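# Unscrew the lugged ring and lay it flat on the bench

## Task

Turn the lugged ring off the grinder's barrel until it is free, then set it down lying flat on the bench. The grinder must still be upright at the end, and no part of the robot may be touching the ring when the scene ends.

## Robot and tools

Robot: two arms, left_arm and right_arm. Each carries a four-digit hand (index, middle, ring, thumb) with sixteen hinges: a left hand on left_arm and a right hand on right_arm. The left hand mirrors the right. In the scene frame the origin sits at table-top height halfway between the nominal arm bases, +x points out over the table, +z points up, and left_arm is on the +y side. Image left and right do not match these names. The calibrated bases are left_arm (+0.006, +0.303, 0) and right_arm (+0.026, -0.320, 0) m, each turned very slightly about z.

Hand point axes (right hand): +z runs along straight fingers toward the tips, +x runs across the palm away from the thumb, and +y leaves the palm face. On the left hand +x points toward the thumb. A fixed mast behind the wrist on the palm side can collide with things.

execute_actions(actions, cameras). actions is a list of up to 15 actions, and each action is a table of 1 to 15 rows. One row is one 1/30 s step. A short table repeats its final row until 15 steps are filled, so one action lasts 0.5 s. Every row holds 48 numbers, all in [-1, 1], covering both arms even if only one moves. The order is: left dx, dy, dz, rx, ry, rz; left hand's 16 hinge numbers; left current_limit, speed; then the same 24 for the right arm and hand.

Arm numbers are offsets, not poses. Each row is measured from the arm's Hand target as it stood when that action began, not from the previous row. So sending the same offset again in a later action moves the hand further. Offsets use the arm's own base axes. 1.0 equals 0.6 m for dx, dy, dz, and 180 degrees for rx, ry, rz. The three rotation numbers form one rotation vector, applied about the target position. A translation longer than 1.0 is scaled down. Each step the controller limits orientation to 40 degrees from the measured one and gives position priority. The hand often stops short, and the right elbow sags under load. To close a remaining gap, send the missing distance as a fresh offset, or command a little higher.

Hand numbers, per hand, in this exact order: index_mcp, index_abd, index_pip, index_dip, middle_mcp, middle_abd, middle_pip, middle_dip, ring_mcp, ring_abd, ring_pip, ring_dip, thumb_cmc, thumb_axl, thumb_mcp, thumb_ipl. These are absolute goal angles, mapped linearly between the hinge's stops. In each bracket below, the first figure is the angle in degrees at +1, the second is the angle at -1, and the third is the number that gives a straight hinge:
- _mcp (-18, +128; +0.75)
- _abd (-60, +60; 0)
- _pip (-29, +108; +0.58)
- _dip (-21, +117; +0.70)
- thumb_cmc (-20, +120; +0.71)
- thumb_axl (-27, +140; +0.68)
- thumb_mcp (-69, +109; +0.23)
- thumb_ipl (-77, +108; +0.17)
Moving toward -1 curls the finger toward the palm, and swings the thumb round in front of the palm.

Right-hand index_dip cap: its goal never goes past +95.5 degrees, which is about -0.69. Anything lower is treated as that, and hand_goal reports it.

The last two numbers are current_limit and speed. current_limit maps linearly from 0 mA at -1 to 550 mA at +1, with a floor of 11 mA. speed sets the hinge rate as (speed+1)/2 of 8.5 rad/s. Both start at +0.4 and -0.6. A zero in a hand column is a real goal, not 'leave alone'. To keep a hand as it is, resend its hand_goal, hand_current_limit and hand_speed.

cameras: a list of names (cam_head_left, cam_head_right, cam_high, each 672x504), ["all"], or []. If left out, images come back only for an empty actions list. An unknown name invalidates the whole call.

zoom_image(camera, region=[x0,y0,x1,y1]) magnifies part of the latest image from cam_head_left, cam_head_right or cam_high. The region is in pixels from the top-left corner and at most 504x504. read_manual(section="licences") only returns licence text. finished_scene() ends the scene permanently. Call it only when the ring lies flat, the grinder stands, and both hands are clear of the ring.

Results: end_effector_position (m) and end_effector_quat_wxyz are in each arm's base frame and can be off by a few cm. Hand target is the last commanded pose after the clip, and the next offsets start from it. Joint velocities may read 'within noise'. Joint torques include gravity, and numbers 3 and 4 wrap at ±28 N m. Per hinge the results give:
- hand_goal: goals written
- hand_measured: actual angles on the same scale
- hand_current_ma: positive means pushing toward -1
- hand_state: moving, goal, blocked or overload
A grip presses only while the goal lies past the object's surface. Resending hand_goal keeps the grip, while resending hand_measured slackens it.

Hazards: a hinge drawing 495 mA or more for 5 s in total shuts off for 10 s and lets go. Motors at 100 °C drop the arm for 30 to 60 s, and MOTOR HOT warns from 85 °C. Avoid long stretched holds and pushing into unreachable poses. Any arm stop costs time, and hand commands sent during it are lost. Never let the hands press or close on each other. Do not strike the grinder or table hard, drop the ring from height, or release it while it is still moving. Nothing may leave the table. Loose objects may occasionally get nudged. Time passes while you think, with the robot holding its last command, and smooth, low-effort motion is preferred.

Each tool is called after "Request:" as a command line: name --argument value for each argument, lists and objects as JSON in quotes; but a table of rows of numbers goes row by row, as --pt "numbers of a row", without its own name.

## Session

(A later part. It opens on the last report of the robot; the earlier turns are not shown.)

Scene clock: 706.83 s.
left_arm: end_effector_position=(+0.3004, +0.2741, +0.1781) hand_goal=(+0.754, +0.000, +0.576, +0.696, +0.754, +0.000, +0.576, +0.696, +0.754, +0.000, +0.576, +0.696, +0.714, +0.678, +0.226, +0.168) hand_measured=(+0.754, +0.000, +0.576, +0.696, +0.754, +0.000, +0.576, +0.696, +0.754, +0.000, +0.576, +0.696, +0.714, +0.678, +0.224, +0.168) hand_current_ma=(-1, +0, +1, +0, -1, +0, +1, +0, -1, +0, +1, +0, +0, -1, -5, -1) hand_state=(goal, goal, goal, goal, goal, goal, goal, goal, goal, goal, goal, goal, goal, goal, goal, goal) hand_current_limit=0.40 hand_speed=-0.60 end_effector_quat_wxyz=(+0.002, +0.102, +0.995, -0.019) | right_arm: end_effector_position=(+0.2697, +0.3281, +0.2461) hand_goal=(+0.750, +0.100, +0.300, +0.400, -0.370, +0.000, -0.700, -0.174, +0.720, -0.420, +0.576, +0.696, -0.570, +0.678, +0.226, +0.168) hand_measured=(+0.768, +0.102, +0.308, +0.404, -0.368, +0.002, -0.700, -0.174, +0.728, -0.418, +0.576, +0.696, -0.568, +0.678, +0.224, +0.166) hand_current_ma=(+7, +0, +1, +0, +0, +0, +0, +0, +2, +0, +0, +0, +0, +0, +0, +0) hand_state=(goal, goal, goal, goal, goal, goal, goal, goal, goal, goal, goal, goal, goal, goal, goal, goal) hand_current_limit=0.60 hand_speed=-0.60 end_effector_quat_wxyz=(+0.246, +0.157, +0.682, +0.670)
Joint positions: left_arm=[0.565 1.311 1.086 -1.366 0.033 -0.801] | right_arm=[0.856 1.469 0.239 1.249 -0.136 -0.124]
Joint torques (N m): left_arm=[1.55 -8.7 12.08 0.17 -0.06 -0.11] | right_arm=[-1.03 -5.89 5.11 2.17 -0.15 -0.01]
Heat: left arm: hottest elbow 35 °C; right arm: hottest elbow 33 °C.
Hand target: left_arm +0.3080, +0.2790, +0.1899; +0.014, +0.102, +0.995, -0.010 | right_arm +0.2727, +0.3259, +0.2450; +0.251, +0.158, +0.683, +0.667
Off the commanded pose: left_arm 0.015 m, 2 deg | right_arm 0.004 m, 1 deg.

Request:
execute_actions --actions '[[[0,0,0,0,0,0,0.754,0,0.576,0.696,0.754,0,0.576,0.696,0.754,0,0.576,0.696,0.714,0.678,0.226,0.168,0.4,-0.6,-0.001,-0.0174,-0.01,0.0132,0.1082,-0.0557,0.2,0,-0.2,0.1,-0.37,0,-0.7,-0.174,0.754,-0.7,0.576,0.696,-0.571,0.678,0.226,0.168,0.6,-0.5]],[[0,0,0,0,0,0,0.754,0,0.576,0.696,0.754,0,0.576,0.696,0.754,0,0.576,0.696,0.714,0.678,0.226,0.168,0.4,-0.6,-0.001,-0.0174,-0.02,0.0132,0.1082,-0.0557,-0.2,0,-0.6,-0.1,-0.37,0,-0.7,-0.174,0.754,-1,0.576,0.696,-0.571,0.678,0.226,0.168,0.6,-0.5]],[[0,0,0,0,0,0,0.754,0,0.576,0.696,0.754,0,0.576,0.696,0.754,0,0.576,0.696,0.714,0.678,0.226,0.168,0.4,-0.6,-0.001,-0.0174,-0.04,0.0132,0.1082,-0.0557,-0.37,0,-0.7,-0.174,-0.37,0,-0.7,-0.174,0.754,-1,0.576,0.696,-0.571,0.678,0.226,0.168,0.6,-0.5]],[[0,0,0,0,0,0,0.754,0,0.576,0.696,0.754,0,0.576,0.696,0.754,0,0.576,0.696,0.714,0.678,0.226,0.168,0.4,-0.6,-0.001,-0.0174,-0.045,0.0132,0.1082,-0.0557,-0.37,0,-0.7,-0.174,-0.37,0,-0.7,-0.174,0.754,-1,0.576,0.696,-0.571,0.678,0.226,0.168,0.6,-0.5]],[[0,0,0,0,0,0,0.754,0,0.576,0.696,0.754,0,0.576,0.696,0.754,0,0.576,0.696,0.714,0.678,0.226,0.168,0.4,-0.6,-0.001,-0.0174,-0.045,0.0132,0.1082,-0.0557,-0.37,0,-0.7,-0.174,-0.37,0,-0.7,-0.174,0.754,-1,0.576,0.696,-0.571,0.678,0.226,0.168,0.6,-0.5]]]' --cameras '["all"]'

Request:
zoom_image --camera "cam_head_left" --region '[290, 180, 390, 280]'

Request:
zoom_image --camera "cam_high" --region '[330, 130, 430, 230]'

Scene clock: 723.53 s.
left_arm: end_effector_position=(+0.3004, +0.2741, +0.1781) hand_goal=(+0.754, +0.000, +0.576, +0.696, +0.754, +0.000, +0.576, +0.696, +0.754, +0.000, +0.576, +0.696, +0.714, +0.678, +0.226, +0.168) hand_measured=(+0.754, +0.000, +0.576, +0.696, +0.754, +0.000, +0.576, +0.696, +0.754, +0.000, +0.576, +0.696, +0.714, +0.678, +0.224, +0.168) hand_current_ma=(-1, +0, +1, +0, -1, +0, +1, +0, -1, +0, +1, +0, +0, -1, -5, -1) hand_state=(goal, goal, goal, goal, goal, goal, goal, goal, goal, goal, goal, goal, goal, goal, goal, goal) hand_current_limit=0.40 hand_speed=-0.60 end_effector_quat_wxyz=(+0.002, +0.102, +0.995, -0.019) | right_arm: end_effector_position=(+0.2604, +0.2569, +0.1257) hand_goal=(-0.370, +0.000, -0.700, -0.174, -0.370, +0.000, -0.700, -0.174, +0.754, -1.000, +0.576, +0.696, -0.570, +0.678, +0.226, +0.168) hand_measured=(-0.362, +0.000, -0.698, -0.172, -0.364, +0.000, -0.700, -0.174, +0.754, -0.996, +0.576, +0.696, -0.566, +0.678, +0.224, +0.168) hand_current_ma=(+2, +0, +0, +0, +1, +0, +0, +0, +0, +0, +0, +0, +0, +0, +0, +0) hand_state=(goal, goal, goal, goal, goal, goal, goal, goal, goal, goal, goal, goal, goal, goal, goal, goal) hand_current_limit=0.60 hand_speed=-0.50 end_effector_quat_wxyz=(-0.104, +0.853, +0.462, +0.218)
Joint positions: left_arm=[0.565 1.311 1.086 -1.366 0.033 -0.801] | right_arm=[1.033 1.095 0.705 -0.693 0.042 1.6]
Joint torques (N m): left_arm=[1.55 -8.7 12.1 0.18 -0.06 -0.11] | right_arm=[-0.73 -5.01 14.67 0.73 0.12 -0.02]
Heat: left arm: hottest elbow 35 °C; right arm: hottest elbow 33 °C.
Hand target: left_arm +0.3080, +0.2790, +0.1899; +0.014, +0.102, +0.995, -0.010 | right_arm +0.2697, +0.2738, +0.1489; -0.117, +0.851, +0.455, +0.235
Off the commanded pose: left_arm 0.015 m, 2 deg | right_arm 0.030 m, 2 deg.

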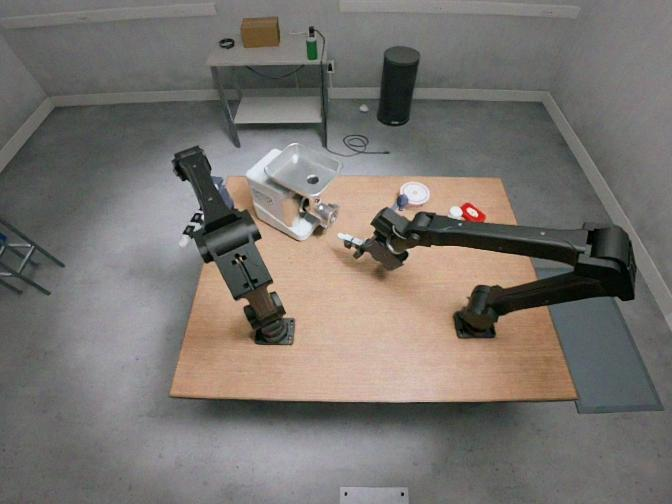

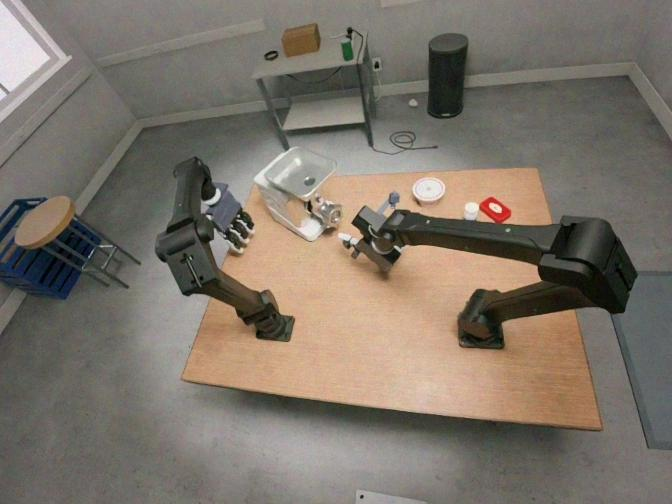

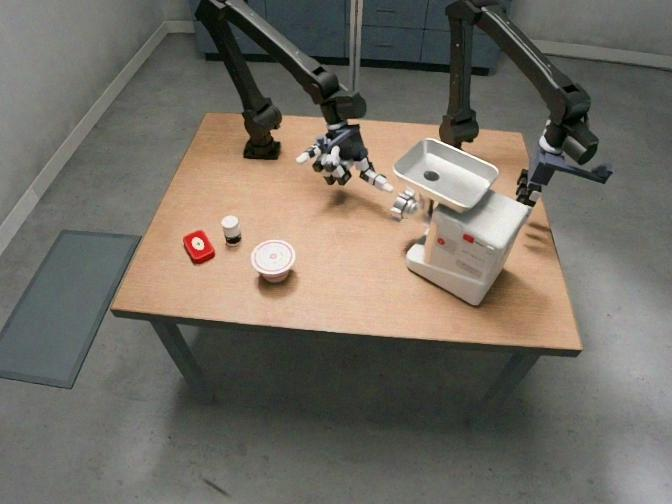

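Scaled by 5.040 from the camera's 672x504 image, which has a finer 960x720 frame.

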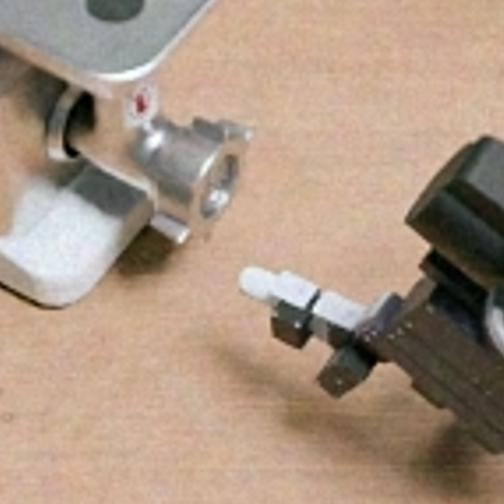

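Scaled by 5.040 from the camera's 672x504 image, which has a finer 960x720 frame.

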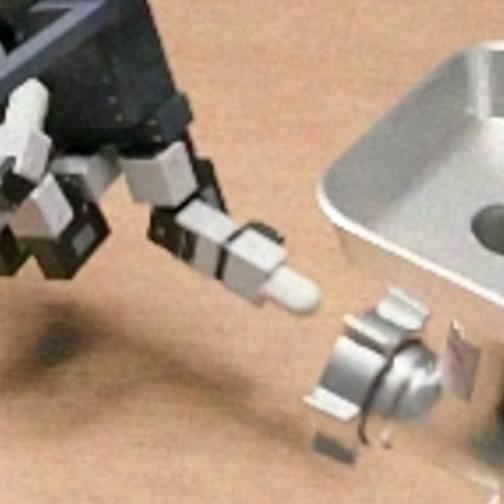

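Request:
execute_actions --actions '[[[0,0,0,0,0,0,0.754,0,0.576,0.696,0.754,0,0.576,0.696,0.754,0,0.576,0.696,0.714,0.678,0.226,0.168,0.4,-0.6,0.0225,0.0452,0.0433,0,0,0,-0.37,0,-0.7,-0.174,-0.37,0,-0.7,-0.174,0.754,-1,0.576,0.696,-0.571,0.678,0.226,0.168,0.6,-0.5]]]'

Scene clock: 732.47 s.
left_arm: end_effector_position=(+0.3004, +0.2741, +0.1781) hand_goal=(+0.754, +0.000, +0.576, +0.696, +0.754, +0.000, +0.576, +0.696, +0.754, +0.000, +0.576, +0.696, +0.714, +0.678, +0.226, +0.168) hand_measured=(+0.754, +0.000, +0.576, +0.696, +0.754, +0.000, +0.576, +0.696, +0.754, +0.000, +0.576, +0.696, +0.714, +0.678, +0.224, +0.168) hand_current_ma=(-1, +0, +1, +0, -1, +0, +1, +0, -1, +0, +1, +0, +0, -1, -5, -1) hand_state=(goal, goal, goal, goal, goal, goal, goal, goal, goal, goal, goal, goal, goal, goal, goal, goal) hand_current_limit=0.40 hand_speed=-0.60 end_effector_quat_wxyz=(+0.002, +0.102, +0.995, -0.019) | right_arm: end_effector_position=(+0.2784, +0.2874, +0.1610) hand_goal=(-0.370, +0.000, -0.700, -0.174, -0.370, +0.000, -0.700, -0.174, +0.754, -1.000, +0.576, +0.696, -0.570, +0.678, +0.226, +0.168) hand_measured=(-0.362, +0.000, -0.698, -0.172, -0.364, +0.000, -0.700, -0.174, +0.754, -0.996, +0.576, +0.696, -0.564, +0.678, +0.224, +0.168) hand_current_ma=(+2, +0, +0, +0, +1, +0, +0, +0, +0, +0, +0, +0, +1, +0, +0, +0) hand_state=(goal, goal, goal, goal, goal, goal, goal, goal, goal, goal, goal, goal, goal, goal, goal, goal) hand_current_limit=0.60 hand_speed=-0.50 end_effector_quat_wxyz=(-0.111, +0.852, +0.458, +0.228)
Joint positions: left_arm=[0.565 1.311 1.086 -1.366 0.033 -0.801] | right_arm=[1.033 1.15 0.838 -0.747 0.042 1.607]
Joint torques (N m): left_arm=[1.61 -8.64 12.1 0.17 -0.06 -0.11] | right_arm=[-0.09 -5.25 13.87 0.9 0.21 -0.03]
Heat: left arm: hottest elbow 35 °C; right arm: hottest elbow 35 °C.
Hand target: left_arm +0.3080, +0.2790, +0.1899; +0.014, +0.102, +0.995, -0.010 | right_arm +0.2832, +0.3009, +0.1750; -0.117, +0.851, +0.455, +0.235
Off the commanded pose: left_arm 0.015 m, 2 deg | right_arm 0.020 m, 1 deg.

Request:
execute_actions --actions '[[[0,0,0,0,0,0,0.754,0,0.576,0.696,0.754,0,0.576,0.696,0.754,0,0.576,0.696,0.714,0.678,0.226,0.168,0.4,-0.6,0.0154,0.0318,0,0,0,0,-0.37,0,-0.7,-0.174,-0.37,0,-0.7,-0.174,0.754,-1,0.576,0.696,-0.571,0.678,0.226,0.168,0.6,-0.5]],[[0,0,0,0,0,0,0.754,0,0.576,0.696,0.754,0,0.576,0.696,0.754,0,0.576,0.696,0.714,0.678,0.226,0.168,0.4,-0.6,0.0154,0.0318,-0.01,0,0,0,-0.37,0,-0.7,-0.174,-0.37,0,-0.7,-0.174,0.754,-1,0.576,0.696,-0.571,0.678,0.226,0.168,0.6,-0.5]]]' --cameras '["cam_head_left","cam_head_right","cam_high"]'

Request:
zoom_image --camera "cam_head_left" --region '[290, 190, 350, 250]'

Request:
zoom_image --camera "cam_high" --region '[370, 160, 440, 240]'

Scene clock: 738.20 s.
left_arm: end_effector_position=(+0.3004, +0.2741, +0.1781) hand_goal=(+0.754, +0.000, +0.576, +0.696, +0.754, +0.000, +0.576, +0.696, +0.754, +0.000, +0.576, +0.696, +0.714, +0.678, +0.226, +0.168) hand_measured=(+0.754, +0.000, +0.576, +0.696, +0.754, +0.000, +0.576, +0.696, +0.754, +0.000, +0.576, +0.696, +0.714, +0.678, +0.224, +0.168) hand_current_ma=(-1, +0, +1, +0, -1, +0, +1, +0, -1, +0, +1, +0, +0, -1, -5, -1) hand_state=(goal, goal, goal, goal, goal, goal, goal, goal, goal, goal, goal, goal, goal, goal, goal, goal) hand_current_limit=0.40 hand_speed=-0.60 end_effector_quat_wxyz=(+0.002, +0.102, +0.995, -0.019) | right_arm: end_effector_position=(+0.2913, +0.3142, +0.1453) hand_goal=(-0.370, +0.000, -0.700, -0.174, -0.370, +0.000, -0.700, -0.174, +0.754, -1.000, +0.576, +0.696, -0.570, +0.678, +0.226, +0.168) hand_measured=(-0.362, +0.000, -0.698, -0.172, -0.364, +0.000, -0.700, -0.174, +0.756, -1.000, +0.580, +0.698, -0.564, +0.678, +0.224, +0.168) hand_current_ma=(+2, +0, +0, +0, +1, +0, +0, +0, +0, +0, +0, +0, +1, +0, +0, +0) hand_state=(goal, goal, goal, goal, goal, goal, goal, goal, goal, goal, goal, goal, goal, goal, goal, goal) hand_current_limit=0.60 hand_speed=-0.50 end_effector_quat_wxyz=(-0.100, +0.857, +0.461, +0.209)
Joint positions: left_arm=[0.565 1.311 1.086 -1.366 0.033 -0.801] | right_arm=[1.04 1.275 0.906 -0.737 0.045 1.614]
Joint torques (N m): left_arm=[1.61 -8.7 12.11 0.17 -0.06 -0.11] | right_arm=[-0.09 -7.59 14.86 1.62 0.34 0.04]
Heat: left arm: hottest elbow 35 °C; right arm: hottest elbow 36 °C.
Hand target: left_arm +0.3080, +0.2790, +0.1899; +0.014, +0.102, +0.995, -0.010 | right_arm +0.3017, +0.3389, +0.1688; -0.117, +0.851, +0.455, +0.234
Off the commanded pose: left_arm 0.015 m, 2 deg | right_arm 0.036 m, 4 deg.

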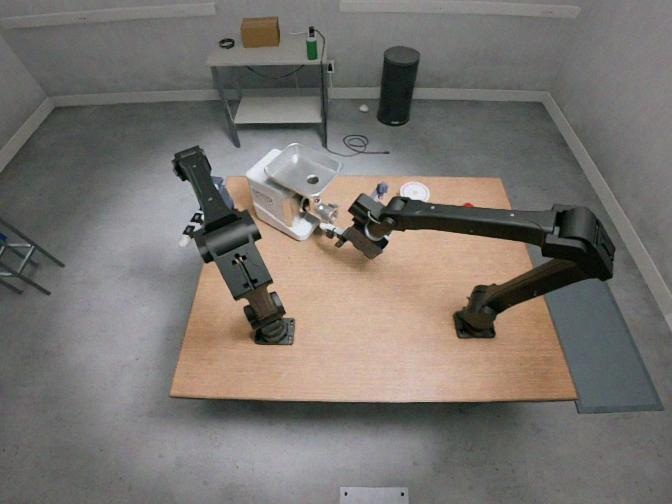

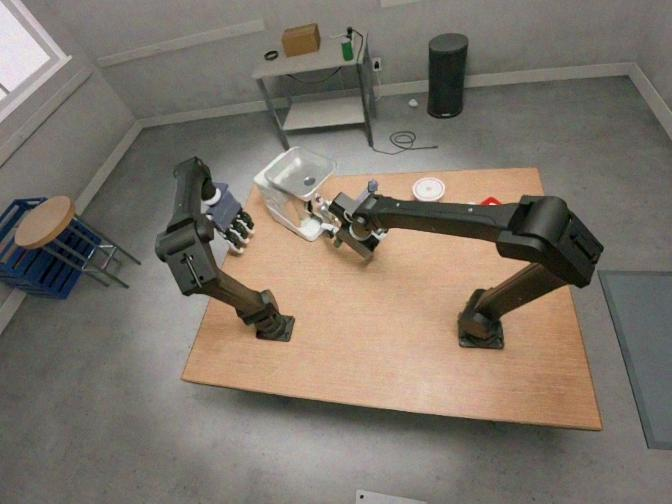

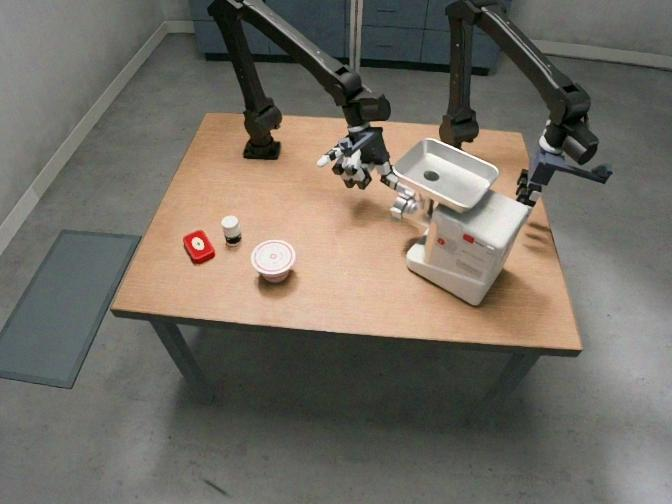

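Scaled by 8.400 from the camera's 672x504 image, which has a finer 960x720 frame.

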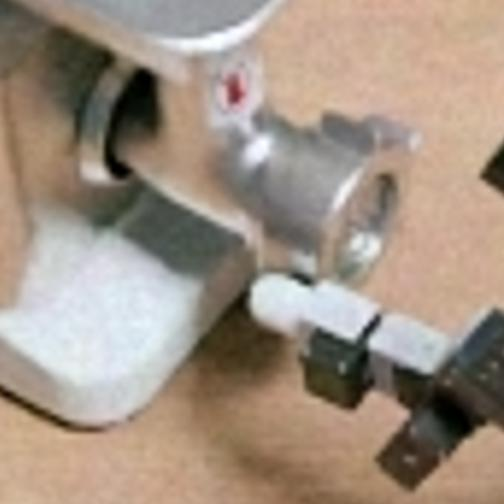

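Scaled by 6.300 from the camera's 672x504 image, which has a finer 960x720 frame.

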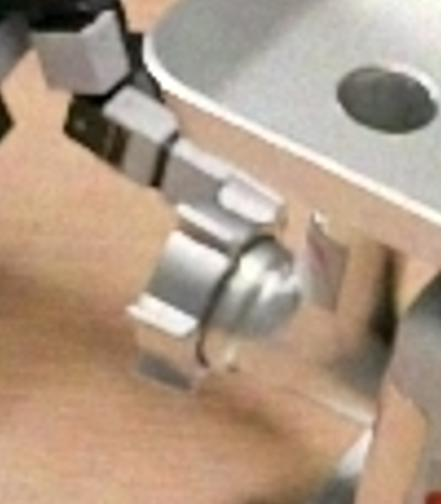

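Request:
execute_actions --actions '[[[0,0,0,0,0,0,0.754,0,0.576,0.696,0.754,0,0.576,0.696,0.754,0,0.576,0.696,0.714,0.678,0.226,0.168,0.4,-0.6,0.012,0.0138,0.005,0,0,0,-0.37,0,-0.7,-0.174,-0.37,0,-0.7,-0.174,0.754,-1,0.576,0.696,-0.571,0.678,0.226,0.168,0.75,-0.5]]]'

Scene clock: 743.13 s.
left_arm: end_effector_position=(+0.3004, +0.2741, +0.1781) hand_goal=(+0.754, +0.000, +0.576, +0.696, +0.754, +0.000, +0.576, +0.696, +0.754, +0.000, +0.576, +0.696, +0.714, +0.678, +0.226, +0.168) hand_measured=(+0.754, +0.000, +0.576, +0.696, +0.754, +0.000, +0.576, +0.696, +0.754, +0.000, +0.576, +0.696, +0.714, +0.678, +0.224, +0.168) hand_current_ma=(-1, +0, +1, +0, -1, +0, +1, +0, -1, +0, +1, +0, +0, -1, -5, -1) hand_state=(goal, goal, goal, goal, goal, goal, goal, goal, goal, goal, goal, goal, goal, goal, goal, goal) hand_current_limit=0.40 hand_speed=-0.60 end_effector_quat_wxyz=(+0.002, +0.102, +0.995, -0.019) | right_arm: end_effector_position=(+0.2975, +0.3248, +0.1520) hand_goal=(-0.370, +0.000, -0.700, -0.174, -0.370, +0.000, -0.700, -0.174, +0.754, -1.000, +0.576, +0.696, -0.570, +0.678, +0.226, +0.168) hand_measured=(-0.362, +0.000, -0.698, -0.172, -0.364, +0.000, -0.700, -0.174, +0.756, -0.998, +0.580, +0.698, -0.564, +0.678, +0.224, +0.168) hand_current_ma=(+2, +0, +0, +0, +1, +0, +0, +0, +0, +0, +0, +0, +1, +0, +0, +0) hand_state=(goal, goal, goal, goal, goal, goal, goal, goal, goal, goal, goal, goal, goal, goal, goal, goal) hand_current_limit=0.75 hand_speed=-0.50 end_effector_quat_wxyz=(-0.103, +0.856, +0.460, +0.214)
Joint positions: left_arm=[0.565 1.311 1.086 -1.366 0.033 -0.801] | right_arm=[1.04 1.294 0.939 -0.737 0.045 1.614]
Joint torques (N m): left_arm=[1.67 -8.7 12.11 0.17 -0.06 -0.11] | right_arm=[0.26 -7 14.82 1.48 0.26 0.01]
Heat: left arm: hottest elbow 35 °C; right arm: hottest elbow 37 °C.
Hand target: left_arm +0.3080, +0.2790, +0.1899; +0.014, +0.102, +0.995, -0.010 | right_arm +0.3090, +0.3472, +0.1720; -0.117, +0.851, +0.455, +0.235
Off the commanded pose: left_arm 0.015 m, 2 deg | right_arm 0.032 m, 3 deg.

Request:
execute_actions --actions '[[[0,0,0,0,0,0,0.754,0,0.576,0.696,0.754,0,0.576,0.696,0.754,0,0.576,0.696,0.714,0.678,0.226,0.168,0.4,-0.6,0.0055,-0.0037,-0.05,0,0,0,-0.37,0,-0.7,-0.174,-0.37,0,-0.7,-0.174,0.7,-1,0.576,0.696,-0.571,0.678,0.226,0.168,0.75,-0.5]]]'

Scene clock: 746.87 s.
left_arm: end_effector_position=(+0.3004, +0.2741, +0.1781) hand_goal=(+0.754, +0.000, +0.576, +0.696, +0.754, +0.000, +0.576, +0.696, +0.754, +0.000, +0.576, +0.696, +0.714, +0.678, +0.226, +0.168) hand_measured=(+0.754, +0.000, +0.576, +0.696, +0.754, +0.000, +0.576, +0.696, +0.754, +0.000, +0.576, +0.696, +0.714, +0.678, +0.224, +0.168) hand_current_ma=(-1, +0, +1, +0, -1, +0, +1, +0, -1, +0, +1, +0, +0, -1, -5, -1) hand_state=(goal, goal, goal, goal, goal, goal, goal, goal, goal, goal, goal, goal, goal, goal, goal, goal) hand_current_limit=0.40 hand_speed=-0.60 end_effector_quat_wxyz=(+0.002, +0.102, +0.995, -0.019) | right_arm: end_effector_position=(+0.3069, +0.3417, +0.1448) hand_goal=(-0.370, +0.000, -0.700, -0.174, -0.370, +0.000, -0.700, -0.174, +0.700, -1.000, +0.576, +0.696, -0.570, +0.678, +0.226, +0.168) hand_measured=(-0.362, +0.000, -0.698, -0.172, -0.364, +0.000, -0.700, -0.174, +0.702, -1.000, +0.578, +0.698, -0.564, +0.678, +0.224, +0.168) hand_current_ma=(+2, +0, +0, +0, +1, +0, +0, +0, +0, +0, +0, +0, +1, +0, +0, +0) hand_state=(goal, goal, goal, goal, goal, goal, goal, goal, goal, goal, goal, goal, goal, goal, goal, goal) hand_current_limit=0.75 hand_speed=-0.50 end_effector_quat_wxyz=(-0.117, +0.851, +0.457, +0.233)
Joint positions: left_arm=[0.565 1.311 1.086 -1.366 0.033 -0.801] | right_arm=[1.04 1.329 0.939 -0.655 0.042 1.614]
Joint torques (N m): left_arm=[1.55 -8.7 12.11 0.16 -0.06 -0.11] | right_arm=[-0.85 -8.06 10.39 1.58 0.17 -0.07]
Heat: left arm: hottest elbow 35 °C; right arm: hottest elbow 38 °C.
Hand target: left_arm +0.3080, +0.2790, +0.1899; +0.014, +0.102, +0.995, -0.010 | right_arm +0.3123, +0.3450, +0.1419; -0.117, +0.851, +0.455, +0.235
Off the commanded pose: left_arm 0.015 m, 2 deg | right_arm 0.007 m, 0 deg.

Request:
execute_actions --actions '[[[0,0,0,0,0,0,0.754,0,0.576,0.696,0.754,0,0.576,0.696,0.754,0,0.576,0.696,0.714,0.678,0.226,0.168,0.4,-0.6,-0.019,-0.0285,0,0,0,0,-0.37,0,-0.7,-0.174,-0.37,0,-0.7,-0.174,0.7,-1,0.576,0.696,-0.571,0.678,0.226,0.168,0.75,-0.5]]]'

Scene clock: 751.37 s.
left_arm: end_effector_position=(+0.3004, +0.2741, +0.1781) hand_goal=(+0.754, +0.000, +0.576, +0.696, +0.754, +0.000, +0.576, +0.696, +0.754, +0.000, +0.576, +0.696, +0.714, +0.678, +0.226, +0.168) hand_measured=(+0.754, +0.000, +0.576, +0.696, +0.754, +0.000, +0.576, +0.696, +0.754, +0.000, +0.576, +0.696, +0.714, +0.678, +0.224, +0.168) hand_current_ma=(-1, +0, +1, +0, -1, +0, +1, +0, -1, +0, +1, +0, +0, -1, -5, -1) hand_state=(goal, goal, goal, goal, goal, goal, goal, goal, goal, goal, goal, goal, goal, goal, goal, goal) hand_current_limit=0.40 hand_speed=-0.60 end_effector_quat_wxyz=(+0.002, +0.102, +0.995, -0.019) | right_arm: end_effector_position=(+0.3014, +0.3326, +0.1444) hand_goal=(-0.370, +0.000, -0.700, -0.174, -0.370, +0.000, -0.700, -0.174, +0.700, -1.000, +0.576, +0.696, -0.570, +0.678, +0.226, +0.168) hand_measured=(-0.362, +0.000, -0.698, -0.172, -0.364, +0.000, -0.700, -0.174, +0.702, -1.000, +0.580, +0.698, -0.564, +0.678, +0.224, +0.168) hand_current_ma=(+2, +0, +0, +0, +1, +0, +0, +0, +0, +0, +0, +0, +1, +0, +0, +0) hand_state=(goal, goal, goal, goal, goal, goal, goal, goal, goal, goal, goal, goal, goal, goal, goal, goal) hand_current_limit=0.75 hand_speed=-0.50 end_effector_quat_wxyz=(-0.118, +0.850, +0.457, +0.234)
Joint positions: left_arm=[0.565 1.311 1.086 -1.366 0.033 -0.801] | right_arm=[1.04 1.299 0.909 -0.652 0.041 1.614]
Joint torques (N m): left_arm=[1.55 -8.7 12.1 0.18 -0.06 -0.11] | right_arm=[-1.08 -9.05 8.73 1.51 0.21 -0.08]
Heat: left arm: hottest elbow 35 °C; right arm: hottest elbow 37 °C.
Hand target: left_arm +0.3080, +0.2790, +0.1899; +0.014, +0.102, +0.995, -0.010 | right_arm +0.3008, +0.3279, +0.1418; -0.117, +0.851, +0.455, +0.234
Off the commanded pose: left_arm 0.015 m, 2 deg | right_arm 0.005 m, 0 deg.

Request:
execute_actions --actions '[[[0,0,0,0,0,0,0.754,0,0.576,0.696,0.754,0,0.576,0.696,0.754,0,0.576,0.696,0.714,0.678,0.226,0.168,0.4,-0.6,-0.0112,-0.0166,-0.01,0,0,0,-0.37,0,-0.7,-0.174,-0.37,0,-0.7,-0.174,0.7,-1,0.576,0.696,-0.571,0.678,0.226,0.168,0.75,-0.5]],[[0,0,0,0,0,0,0.754,0,0.576,0.696,0.754,0,0.576,0.696,0.754,0,0.576,0.696,0.714,0.678,0.226,0.168,0.4,-0.6,0,0,-0.035,0,0,0,-0.37,0,-0.7,-0.174,-0.37,0,-0.7,-0.174,0.7,-1,0.576,0.696,-0.571,0.678,0.226,0.168,0.75,-0.5]]]' --cameras '["cam_head_left","cam_head_right","cam_high"]'

Request:
zoom_image --camera "cam_head_left" --region '[290, 190, 350, 250]'

Request:
zoom_image --camera "cam_high" --region '[370, 160, 440, 240]'

Scene clock: 756.50 s.
left_arm: end_effector_position=(+0.3004, +0.2741, +0.1781) hand_goal=(+0.754, +0.000, +0.576, +0.696, +0.754, +0.000, +0.576, +0.696, +0.754, +0.000, +0.576, +0.696, +0.714, +0.678, +0.226, +0.168) hand_measured=(+0.754, +0.000, +0.576, +0.696, +0.754, +0.000, +0.576, +0.696, +0.754, +0.000, +0.576, +0.696, +0.714, +0.678, +0.224, +0.168) hand_current_ma=(-1, +0, +1, +0, -1, +0, +1, +0, -1, +0, +1, +0, +0, -1, -5, -1) hand_state=(goal, goal, goal, goal, goal, goal, goal, goal, goal, goal, goal, goal, goal, goal, goal, goal) hand_current_limit=0.40 hand_speed=-0.60 end_effector_quat_wxyz=(+0.002, +0.102, +0.995, -0.019) | right_arm: end_effector_position=(+0.2957, +0.3230, +0.1312) hand_goal=(-0.370, +0.000, -0.700, -0.174, -0.370, +0.000, -0.700, -0.174, +0.700, -1.000, +0.576, +0.696, -0.570, +0.678, +0.226, +0.168) hand_measured=(-0.362, +0.000, -0.698, -0.172, -0.364, +0.000, -0.700, -0.174, +0.704, -1.000, +0.580, +0.698, -0.564, +0.678, +0.224, +0.168) hand_current_ma=(+2, +0, +0, +0, +1, +0, +0, +0, +0, +0, +1, +0, +1, +0, +0, +0) hand_state=(goal, goal, goal, goal, goal, goal, goal, goal, goal, goal, goal, goal, goal, goal, goal, goal) hand_current_limit=0.75 hand_speed=-0.50 end_effector_quat_wxyz=(-0.125, +0.847, +0.455, +0.246)
Joint positions: left_arm=[0.565 1.311 1.086 -1.366 0.033 -0.801] | right_arm=[1.04 1.271 0.838 -0.581 0.041 1.613]
Joint torques (N m): left_arm=[1.61 -8.7 12.11 0.17 -0.06 -0.11] | right_arm=[-0.15 -6.18 8.14 1.69 0.29 -0.09]
Heat: left arm: hottest elbow 35 °C; right arm: hottest elbow 37 °C.
Hand target: left_arm +0.3080, +0.2790, +0.1899; +0.014, +0.102, +0.995, -0.010 | right_arm +0.2941, +0.3179, +0.1148; -0.117, +0.851, +0.455, +0.234
Off the commanded pose: left_arm 0.015 m, 2 deg | right_arm 0.017 m, 2 deg.

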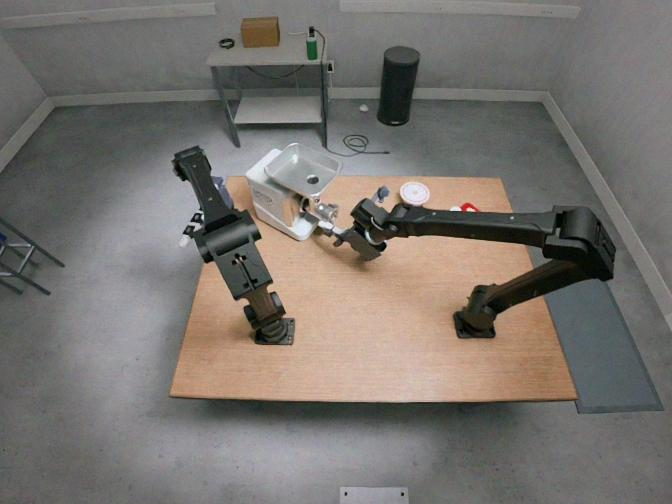

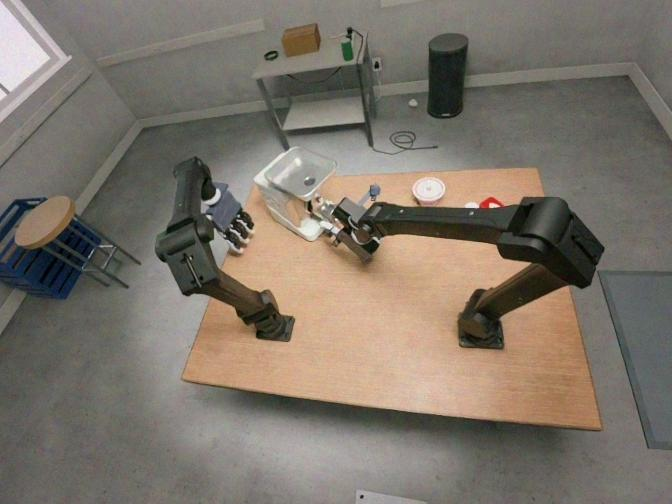

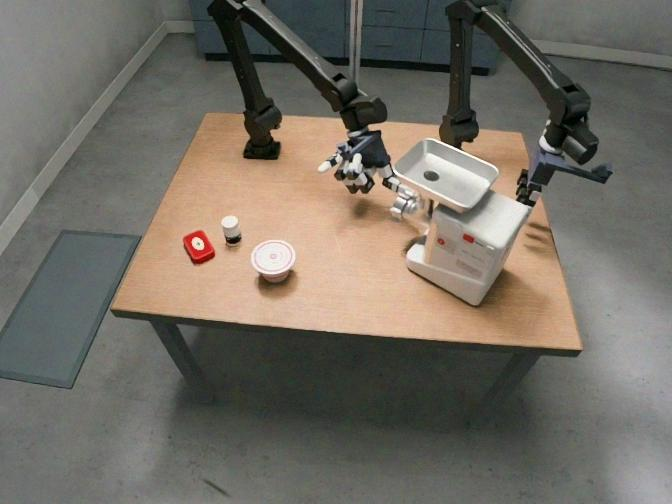

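Scaled by 8.400 from the camera's 672x504 image, which has a finer 960x720 frame.

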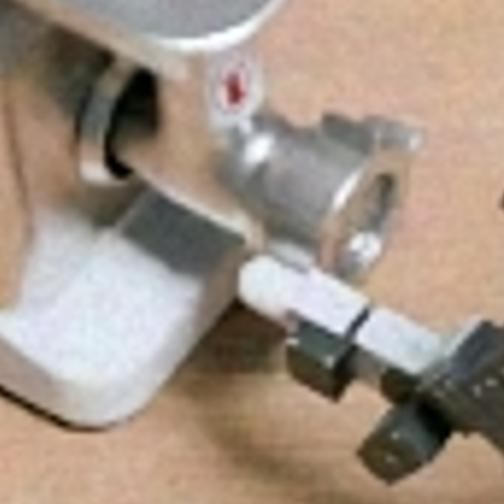

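Scaled by 6.300 from the camera's 672x504 image, which has a finer 960x720 frame.

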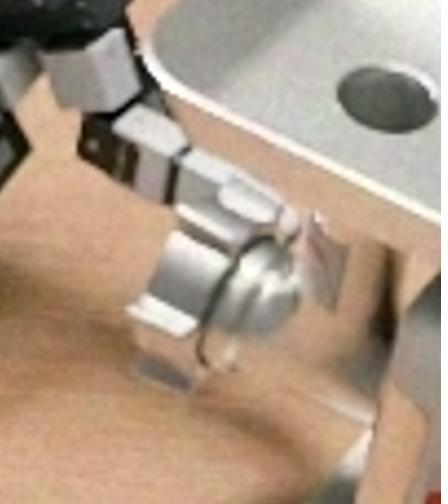

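Request:
execute_actions --actions '[[[0,0,0,0,0,0,0.754,0,0.576,0.696,0.754,0,0.576,0.696,0.754,0,0.576,0.696,0.714,0.678,0.226,0.168,0.4,-0.6,0,0,-0.05,0,0,0,-0.37,0,-0.7,-0.174,-0.37,0,-0.7,-0.174,0.66,-1,0.56,0.68,-0.571,0.678,0.226,0.168,0.75,-0.5]]]' --cameras '["cam_head_left","cam_head_right","cam_high"]'

Request:
zoom_image --camera "cam_head_left" --region '[290, 190, 350, 250]'

Request:
zoom_image --camera "cam_high" --region '[370, 160, 440, 240]'

Scene clock: 761.73 s.
left_arm: end_effector_position=(+0.3004, +0.2741, +0.1781) hand_goal=(+0.754, +0.000, +0.576, +0.696, +0.754, +0.000, +0.576, +0.696, +0.754, +0.000, +0.576, +0.696, +0.714, +0.678, +0.226, +0.168) hand_measured=(+0.754, +0.000, +0.576, +0.696, +0.754, +0.000, +0.576, +0.696, +0.754, +0.000, +0.576, +0.696, +0.714, +0.678, +0.224, +0.168) hand_current_ma=(-1, +0, +1, +0, -1, +0, +1, +0, -1, +0, +1, +0, +0, -1, -5, -1) hand_state=(goal, goal, goal, goal, goal, goal, goal, goal, goal, goal, goal, goal, goal, goal, goal, goal) hand_current_limit=0.40 hand_speed=-0.60 end_effector_quat_wxyz=(+0.002, +0.102, +0.995, -0.019) | right_arm: end_effector_position=(+0.2959, +0.3267, +0.1218) hand_goal=(-0.370, +0.000, -0.700, -0.174, -0.370, +0.000, -0.700, -0.174, +0.660, -1.000, +0.560, +0.680, -0.570, +0.678, +0.226, +0.168) hand_measured=(-0.362, +0.000, -0.698, -0.172, -0.364, +0.000, -0.700, -0.174, +0.668, -1.002, +0.580, +0.688, -0.564, +0.678, +0.224, +0.168) hand_current_ma=(+2, +0, +0, +0, +1, +0, +0, +0, +1, +0, +9, +1, +1, +0, +0, +0) hand_state=(goal, goal, goal, goal, goal, goal, goal, goal, goal, goal, blocked, goal, goal, goal, goal, goal) hand_current_limit=0.75 hand_speed=-0.50 end_effector_quat_wxyz=(-0.136, +0.839, +0.456, +0.263)
Joint positions: left_arm=[0.565 1.311 1.086 -1.366 0.033 -0.801] | right_arm=[1.043 1.27 0.796 -0.495 0.038 1.607]
Joint torques (N m): left_arm=[1.61 -8.7 12.1 0.18 -0.06 -0.11] | right_arm=[-0.38 -3.72 7.39 1.87 0.41 -0.01]
Heat: left arm: hottest elbow 36 °C; right arm: hottest elbow 36 °C.
Hand target: left_arm +0.3080, +0.2790, +0.1899; +0.014, +0.102, +0.995, -0.010 | right_arm +0.2941, +0.3180, +0.0849; -0.117, +0.851, +0.455, +0.234
Off the commanded pose: left_arm 0.015 m, 2 deg | right_arm 0.038 m, 4 deg.

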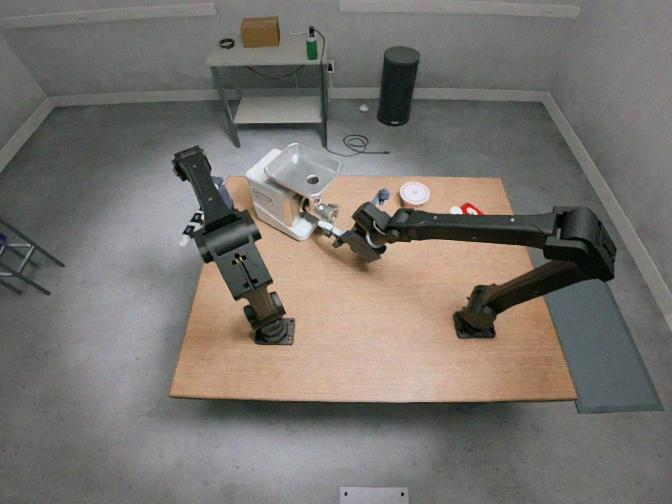

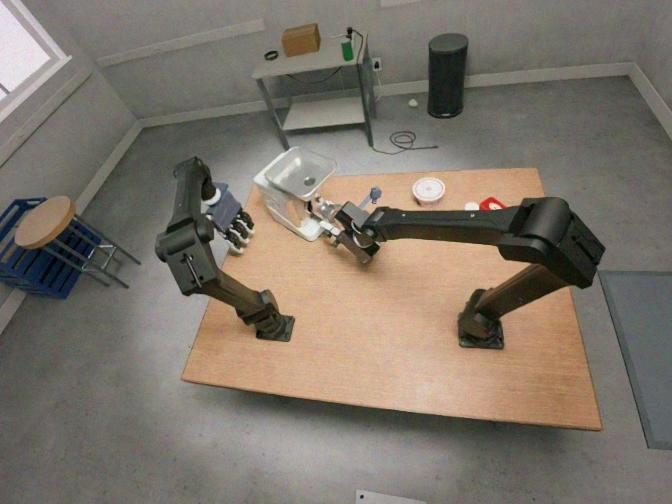

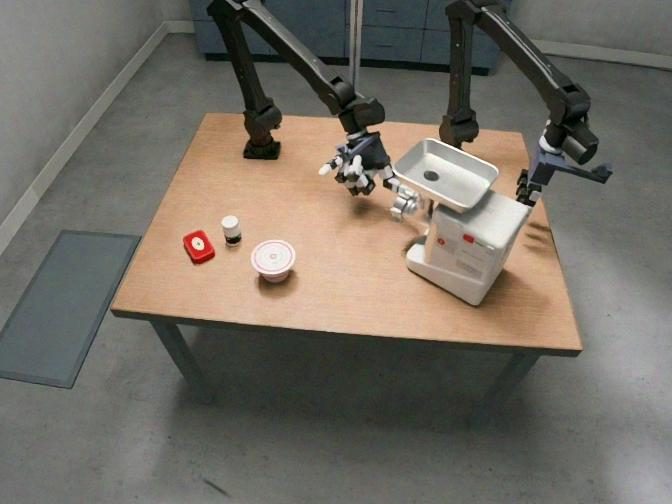

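Scaled by 8.400 from the camera's 672x504 image, which has a finer 960x720 frame.

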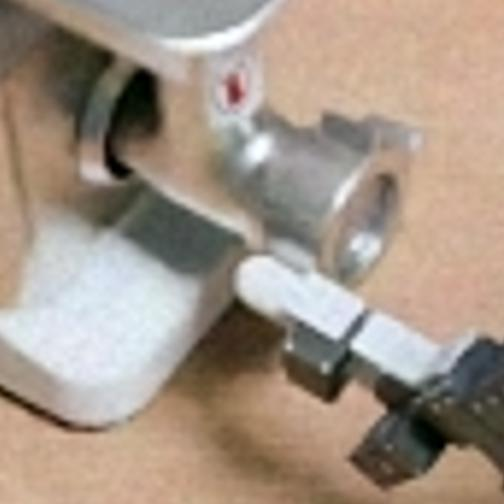

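Scaled by 6.300 from the camera's 672x504 image, which has a finer 960x720 frame.

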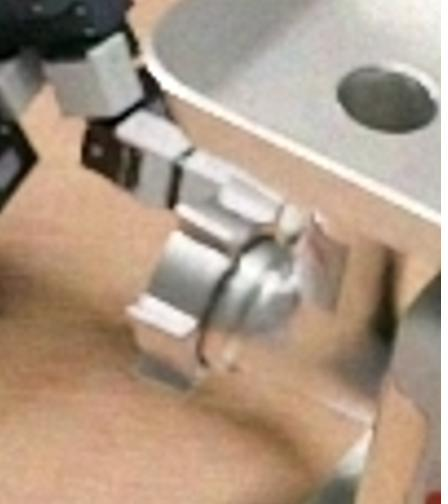

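Request:
execute_actions --actions '[[[0,0,0,0,0,0,0.754,0,0.576,0.696,0.754,0,0.576,0.696,0.754,0,0.576,0.696,0.714,0.678,0.226,0.168,0.4,-0.6,0,0,-0.05,-0.023,0.0155,0,-0.37,0,-0.7,-0.174,-0.37,0,-0.7,-0.174,0.62,-1,0.54,0.66,-0.571,0.678,0.226,0.168,0.75,-0.5]]]' --cameras '["cam_head_left","cam_head_right","cam_high"]'

Request:
zoom_image --camera "cam_head_left" --region '[290, 190, 350, 250]'

Request:
zoom_image --camera "cam_high" --region '[370, 160, 440, 240]'

Scene clock: 766.67 s.
left_arm: end_effector_position=(+0.3004, +0.2741, +0.1781) hand_goal=(+0.754, +0.000, +0.576, +0.696, +0.754, +0.000, +0.576, +0.696, +0.754, +0.000, +0.576, +0.696, +0.714, +0.678, +0.226, +0.168) hand_measured=(+0.754, +0.000, +0.576, +0.696, +0.754, +0.000, +0.576, +0.696, +0.754, +0.000, +0.576, +0.696, +0.714, +0.678, +0.224, +0.168) hand_current_ma=(-1, +0, +1, +0, -1, +0, +1, +0, -1, +0, +1, +0, +0, -1, -5, -1) hand_state=(goal, goal, goal, goal, goal, goal, goal, goal, goal, goal, goal, goal, goal, goal, goal, goal) hand_current_limit=0.40 hand_speed=-0.60 end_effector_quat_wxyz=(+0.002, +0.102, +0.995, -0.019) | right_arm: end_effector_position=(+0.2924, +0.3312, +0.1179) hand_goal=(-0.370, +0.000, -0.700, -0.174, -0.370, +0.000, -0.700, -0.174, +0.620, -1.000, +0.540, +0.660, -0.570, +0.678, +0.226, +0.168) hand_measured=(-0.362, +0.000, -0.698, -0.172, -0.364, +0.000, -0.700, -0.174, +0.604, -1.002, +0.550, +0.674, -0.564, +0.678, +0.224, +0.168) hand_current_ma=(+2, +0, +0, +0, +1, +0, +0, +0, -6, +0, +2, +5, +1, +0, +0, +0) hand_state=(goal, goal, goal, goal, goal, goal, goal, goal, goal, goal, goal, goal, goal, goal, goal, goal) hand_current_limit=0.75 hand_speed=-0.50 end_effector_quat_wxyz=(-0.136, +0.834, +0.468, +0.258)
Joint positions: left_arm=[0.565 1.311 1.086 -1.366 0.033 -0.801] | right_arm=[1.054 1.28 0.796 -0.496 0.031 1.592]
Joint torques (N m): left_arm=[1.55 -8.7 12.11 0.18 -0.06 -0.11] | right_arm=[-0.97 0.67 8.25 0.88 0.52 0.15]
Heat: left arm: hottest elbow 36 °C; right arm: hottest elbow 36 °C.
Hand target: left_arm +0.3080, +0.2790, +0.1899; +0.014, +0.102, +0.995, -0.010 | right_arm +0.2941, +0.3180, +0.0550; -0.097, +0.860, +0.460, +0.197
Off the commanded pose: left_arm 0.015 m, 2 deg | right_arm 0.064 m, 9 deg.

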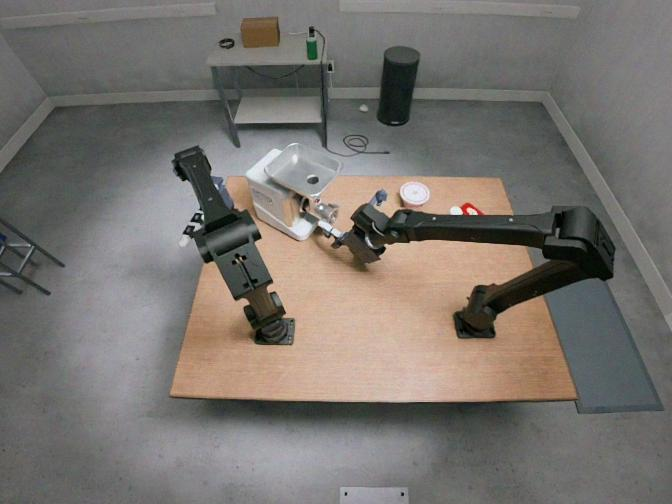

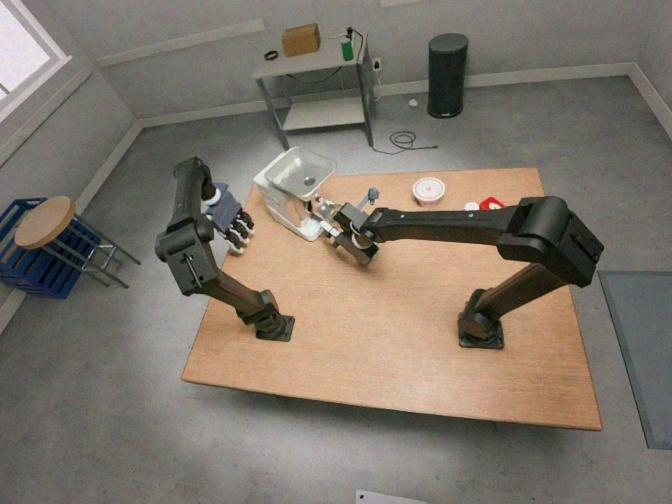

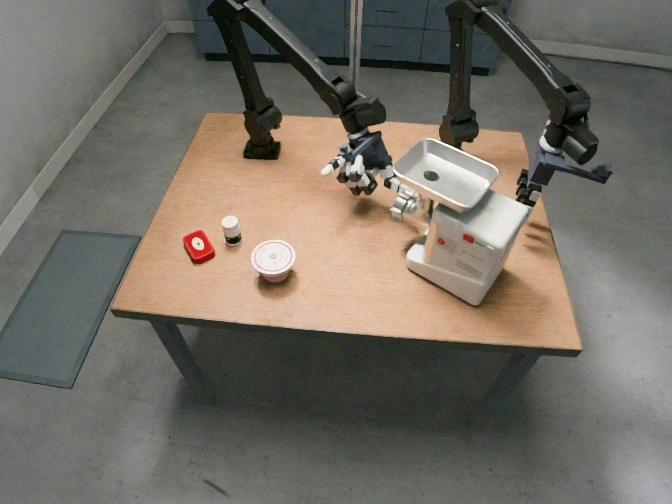

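Scaled by 8.400 from the camera's 672x504 image, which has a finer 960x720 frame.

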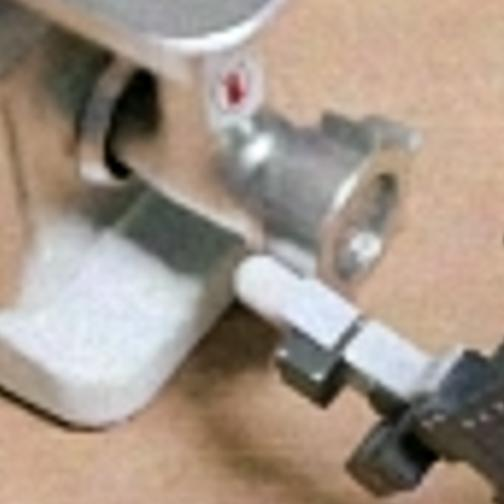

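Scaled by 6.300 from the camera's 672x504 image, which has a finer 960x720 frame.

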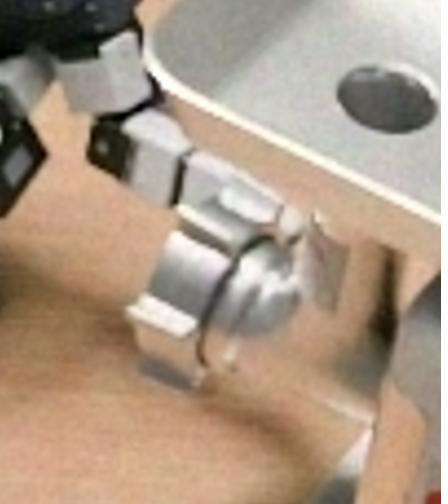

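Request:
execute_actions --actions '[[[0,0,0,0,0,0,0.754,0,0.576,0.696,0.754,0,0.576,0.696,0.754,0,0.576,0.696,0.714,0.678,0.226,0.168,0.4,-0.6,0,0,-0.05,0,0,0,-0.37,0,-0.7,-0.174,-0.37,0,-0.7,-0.174,0.6,-1,0.54,0.66,-0.571,0.678,0.226,0.168,0.75,-0.5]]]' --cameras '["cam_head_left","cam_head_right","cam_high"]'

Request:
zoom_image --camera "cam_head_left" --region '[290, 190, 350, 250]'

Request:
zoom_image --camera "cam_high" --region '[370, 160, 440, 240]'

Scene clock: 772.77 s.
left_arm: end_effector_position=(+0.3004, +0.2741, +0.1781) hand_goal=(+0.754, +0.000, +0.576, +0.696, +0.754, +0.000, +0.576, +0.696, +0.754, +0.000, +0.576, +0.696, +0.714, +0.678, +0.226, +0.168) hand_measured=(+0.754, +0.000, +0.576, +0.696, +0.754, +0.000, +0.576, +0.696, +0.754, +0.000, +0.576, +0.696, +0.714, +0.678, +0.224, +0.168) hand_current_ma=(-1, +0, +1, +0, -1, +0, +1, +0, -1, +0, +1, +0, +0, -1, -5, -1) hand_state=(goal, goal, goal, goal, goal, goal, goal, goal, goal, goal, goal, goal, goal, goal, goal, goal) hand_current_limit=0.40 hand_speed=-0.60 end_effector_quat_wxyz=(+0.002, +0.102, +0.995, -0.019) | right_arm: end_effector_position=(+0.2879, +0.3400, +0.1096) hand_goal=(-0.370, +0.000, -0.700, -0.174, -0.370, +0.000, -0.700, -0.174, +0.600, -1.000, +0.540, +0.660, -0.570, +0.678, +0.226, +0.168) hand_measured=(-0.362, +0.000, -0.698, -0.172, -0.364, +0.000, -0.700, -0.174, +0.540, -1.002, +0.502, +0.646, -0.564, +0.678, +0.224, +0.168) hand_current_ma=(+2, +0, +0, +0, +1, +0, +0, +0, -72, +0, -26, -5, +1, +0, +0, +0) hand_state=(goal, goal, goal, goal, goal, goal, goal, goal, blocked, goal, blocked, goal, goal, goal, goal, goal) hand_current_limit=0.75 hand_speed=-0.50 end_effector_quat_wxyz=(-0.145, +0.825, +0.476, +0.268)
Joint positions: left_arm=[0.565 1.311 1.086 -1.366 0.033 -0.801] | right_arm=[1.072 1.29 0.77 -0.431 0.03 1.587]
Joint torques (N m): left_arm=[1.61 -8.76 12.1 0.17 -0.06 -0.11] | right_arm=[-1.9 3.19 6.53 1.55 0.56 0.23]
Heat: left arm: hottest elbow 36 °C; right arm: hottest elbow 35 °C.
Hand target: left_arm +0.3080, +0.2790, +0.1899; +0.014, +0.102, +0.995, -0.010 | right_arm +0.2941, +0.3180, +0.0248; -0.097, +0.860, +0.460, +0.197
Off the commanded pose: left_arm 0.015 m, 2 deg | right_arm 0.088 m, 11 deg.

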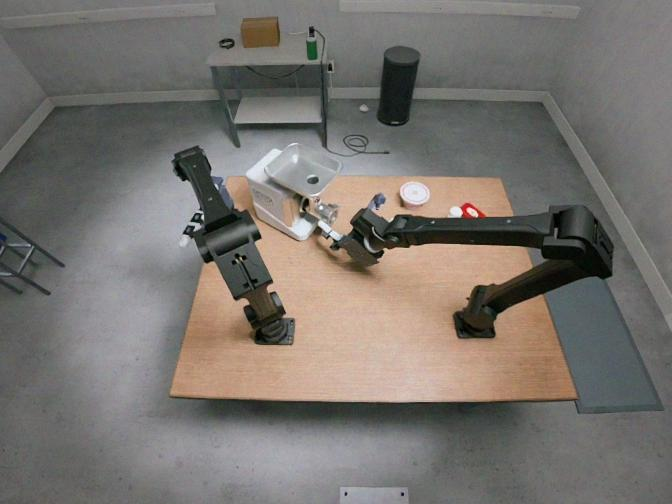

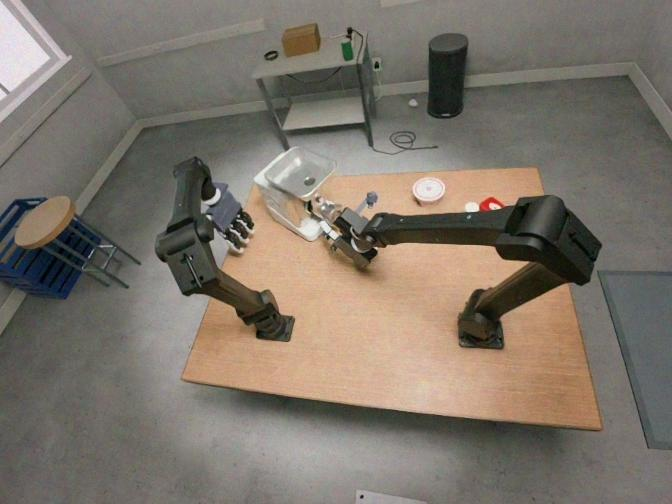

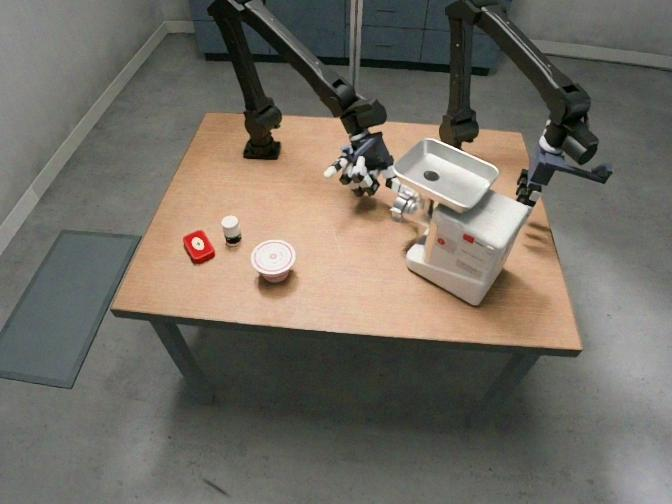

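Scaled by 8.400 from the camera's 672x504 image, which has a finer 960x720 frame.

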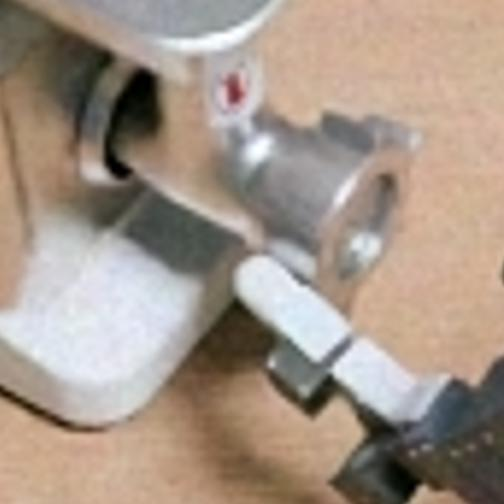

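Scaled by 6.300 from the camera's 672x504 image, which has a finer 960x720 frame.

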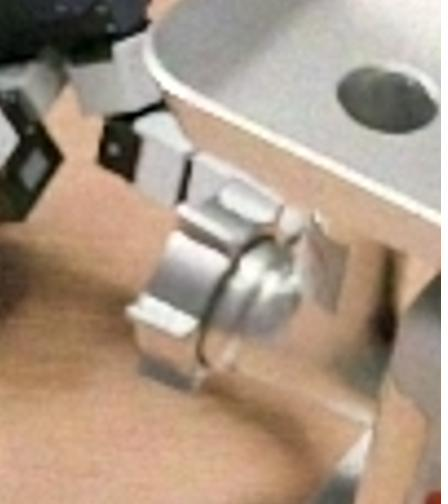

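Request:
execute_actions --actions '[[[0,0,0,0,0,0,0.754,0,0.576,0.696,0.754,0,0.576,0.696,0.754,0,0.576,0.696,0.714,0.678,0.226,0.168,0.4,-0.6,0,0,0.09,0.0115,-0.0078,0,-0.37,0,-0.7,-0.174,-0.37,0,-0.7,-0.174,0.6,-1,0.54,0.66,-0.571,0.678,0.226,0.168,0.75,-0.5]],[[0,0,0,0,0,0,0.754,0,0.576,0.696,0.754,0,0.576,0.696,0.754,0,0.576,0.696,0.714,0.678,0.226,0.168,0.4,-0.6,0,0,0.09,0.0115,-0.0078,0,-0.37,0,-0.7,-0.174,-0.37,0,-0.7,-0.174,0.7,-1,0.576,0.696,-0.571,0.678,0.226,0.168,0.75,-0.5]]]'

Scene clock: 788.60 s.
left_arm: end_effector_position=(+0.3004, +0.2741, +0.1781) hand_goal=(+0.754, +0.000, +0.576, +0.696, +0.754, +0.000, +0.576, +0.696, +0.754, +0.000, +0.576, +0.696, +0.714, +0.678, +0.226, +0.168) hand_measured=(+0.754, +0.000, +0.576, +0.696, +0.754, +0.000, +0.576, +0.696, +0.754, +0.000, +0.576, +0.696, +0.714, +0.678, +0.224, +0.168) hand_current_ma=(-1, +0, +1, +0, -1, +0, +1, +0, -1, +0, +1, +0, +0, -1, -5, -1) hand_state=(goal, goal, goal, goal, goal, goal, goal, goal, goal, goal, goal, goal, goal, goal, goal, goal) hand_current_limit=0.40 hand_speed=-0.60 end_effector_quat_wxyz=(+0.002, +0.102, +0.995, -0.019) | right_arm: end_effector_position=(+0.2842, +0.3112, +0.1185) hand_goal=(-0.370, +0.000, -0.700, -0.174, -0.370, +0.000, -0.700, -0.174, +0.700, -1.000, +0.576, +0.696, -0.570, +0.678, +0.226, +0.168) hand_measured=(-0.362, +0.000, -0.698, -0.172, -0.364, +0.000, -0.700, -0.174, +0.706, -0.996, +0.584, +0.698, -0.564, +0.678, +0.222, +0.168) hand_current_ma=(+2, +0, +0, +0, +1, +0, +0, +0, +1, +0, +1, +0, +1, +0, +0, +0) hand_state=(goal, goal, goal, goal, goal, goal, goal, goal, goal, goal, goal, goal, goal, goal, goal, goal) hand_current_limit=0.75 hand_speed=-0.50 end_effector_quat_wxyz=(-0.112, +0.847, +0.468, +0.224)
Joint positions: left_arm=[0.565 1.311 1.086 -1.366 0.033 -0.801] | right_arm=[1.05 1.264 0.809 -0.611 0.041 1.601]
Joint torques (N m): left_arm=[1.61 -8.76 12.1 0.18 -0.06 -0.11] | right_arm=[-1.32 -7.06 12.78 0.92 0.31 0.03]
Heat: left arm: hottest elbow 36 °C; right arm: hottest elbow 34 °C.
Hand target: left_arm +0.3080, +0.2790, +0.1899; +0.014, +0.102, +0.995, -0.010 | right_arm +0.2942, +0.3180, +0.1329; -0.117, +0.851, +0.455, +0.235
Off the commanded pose: left_arm 0.015 m, 2 deg | right_arm 0.019 m, 2 deg.


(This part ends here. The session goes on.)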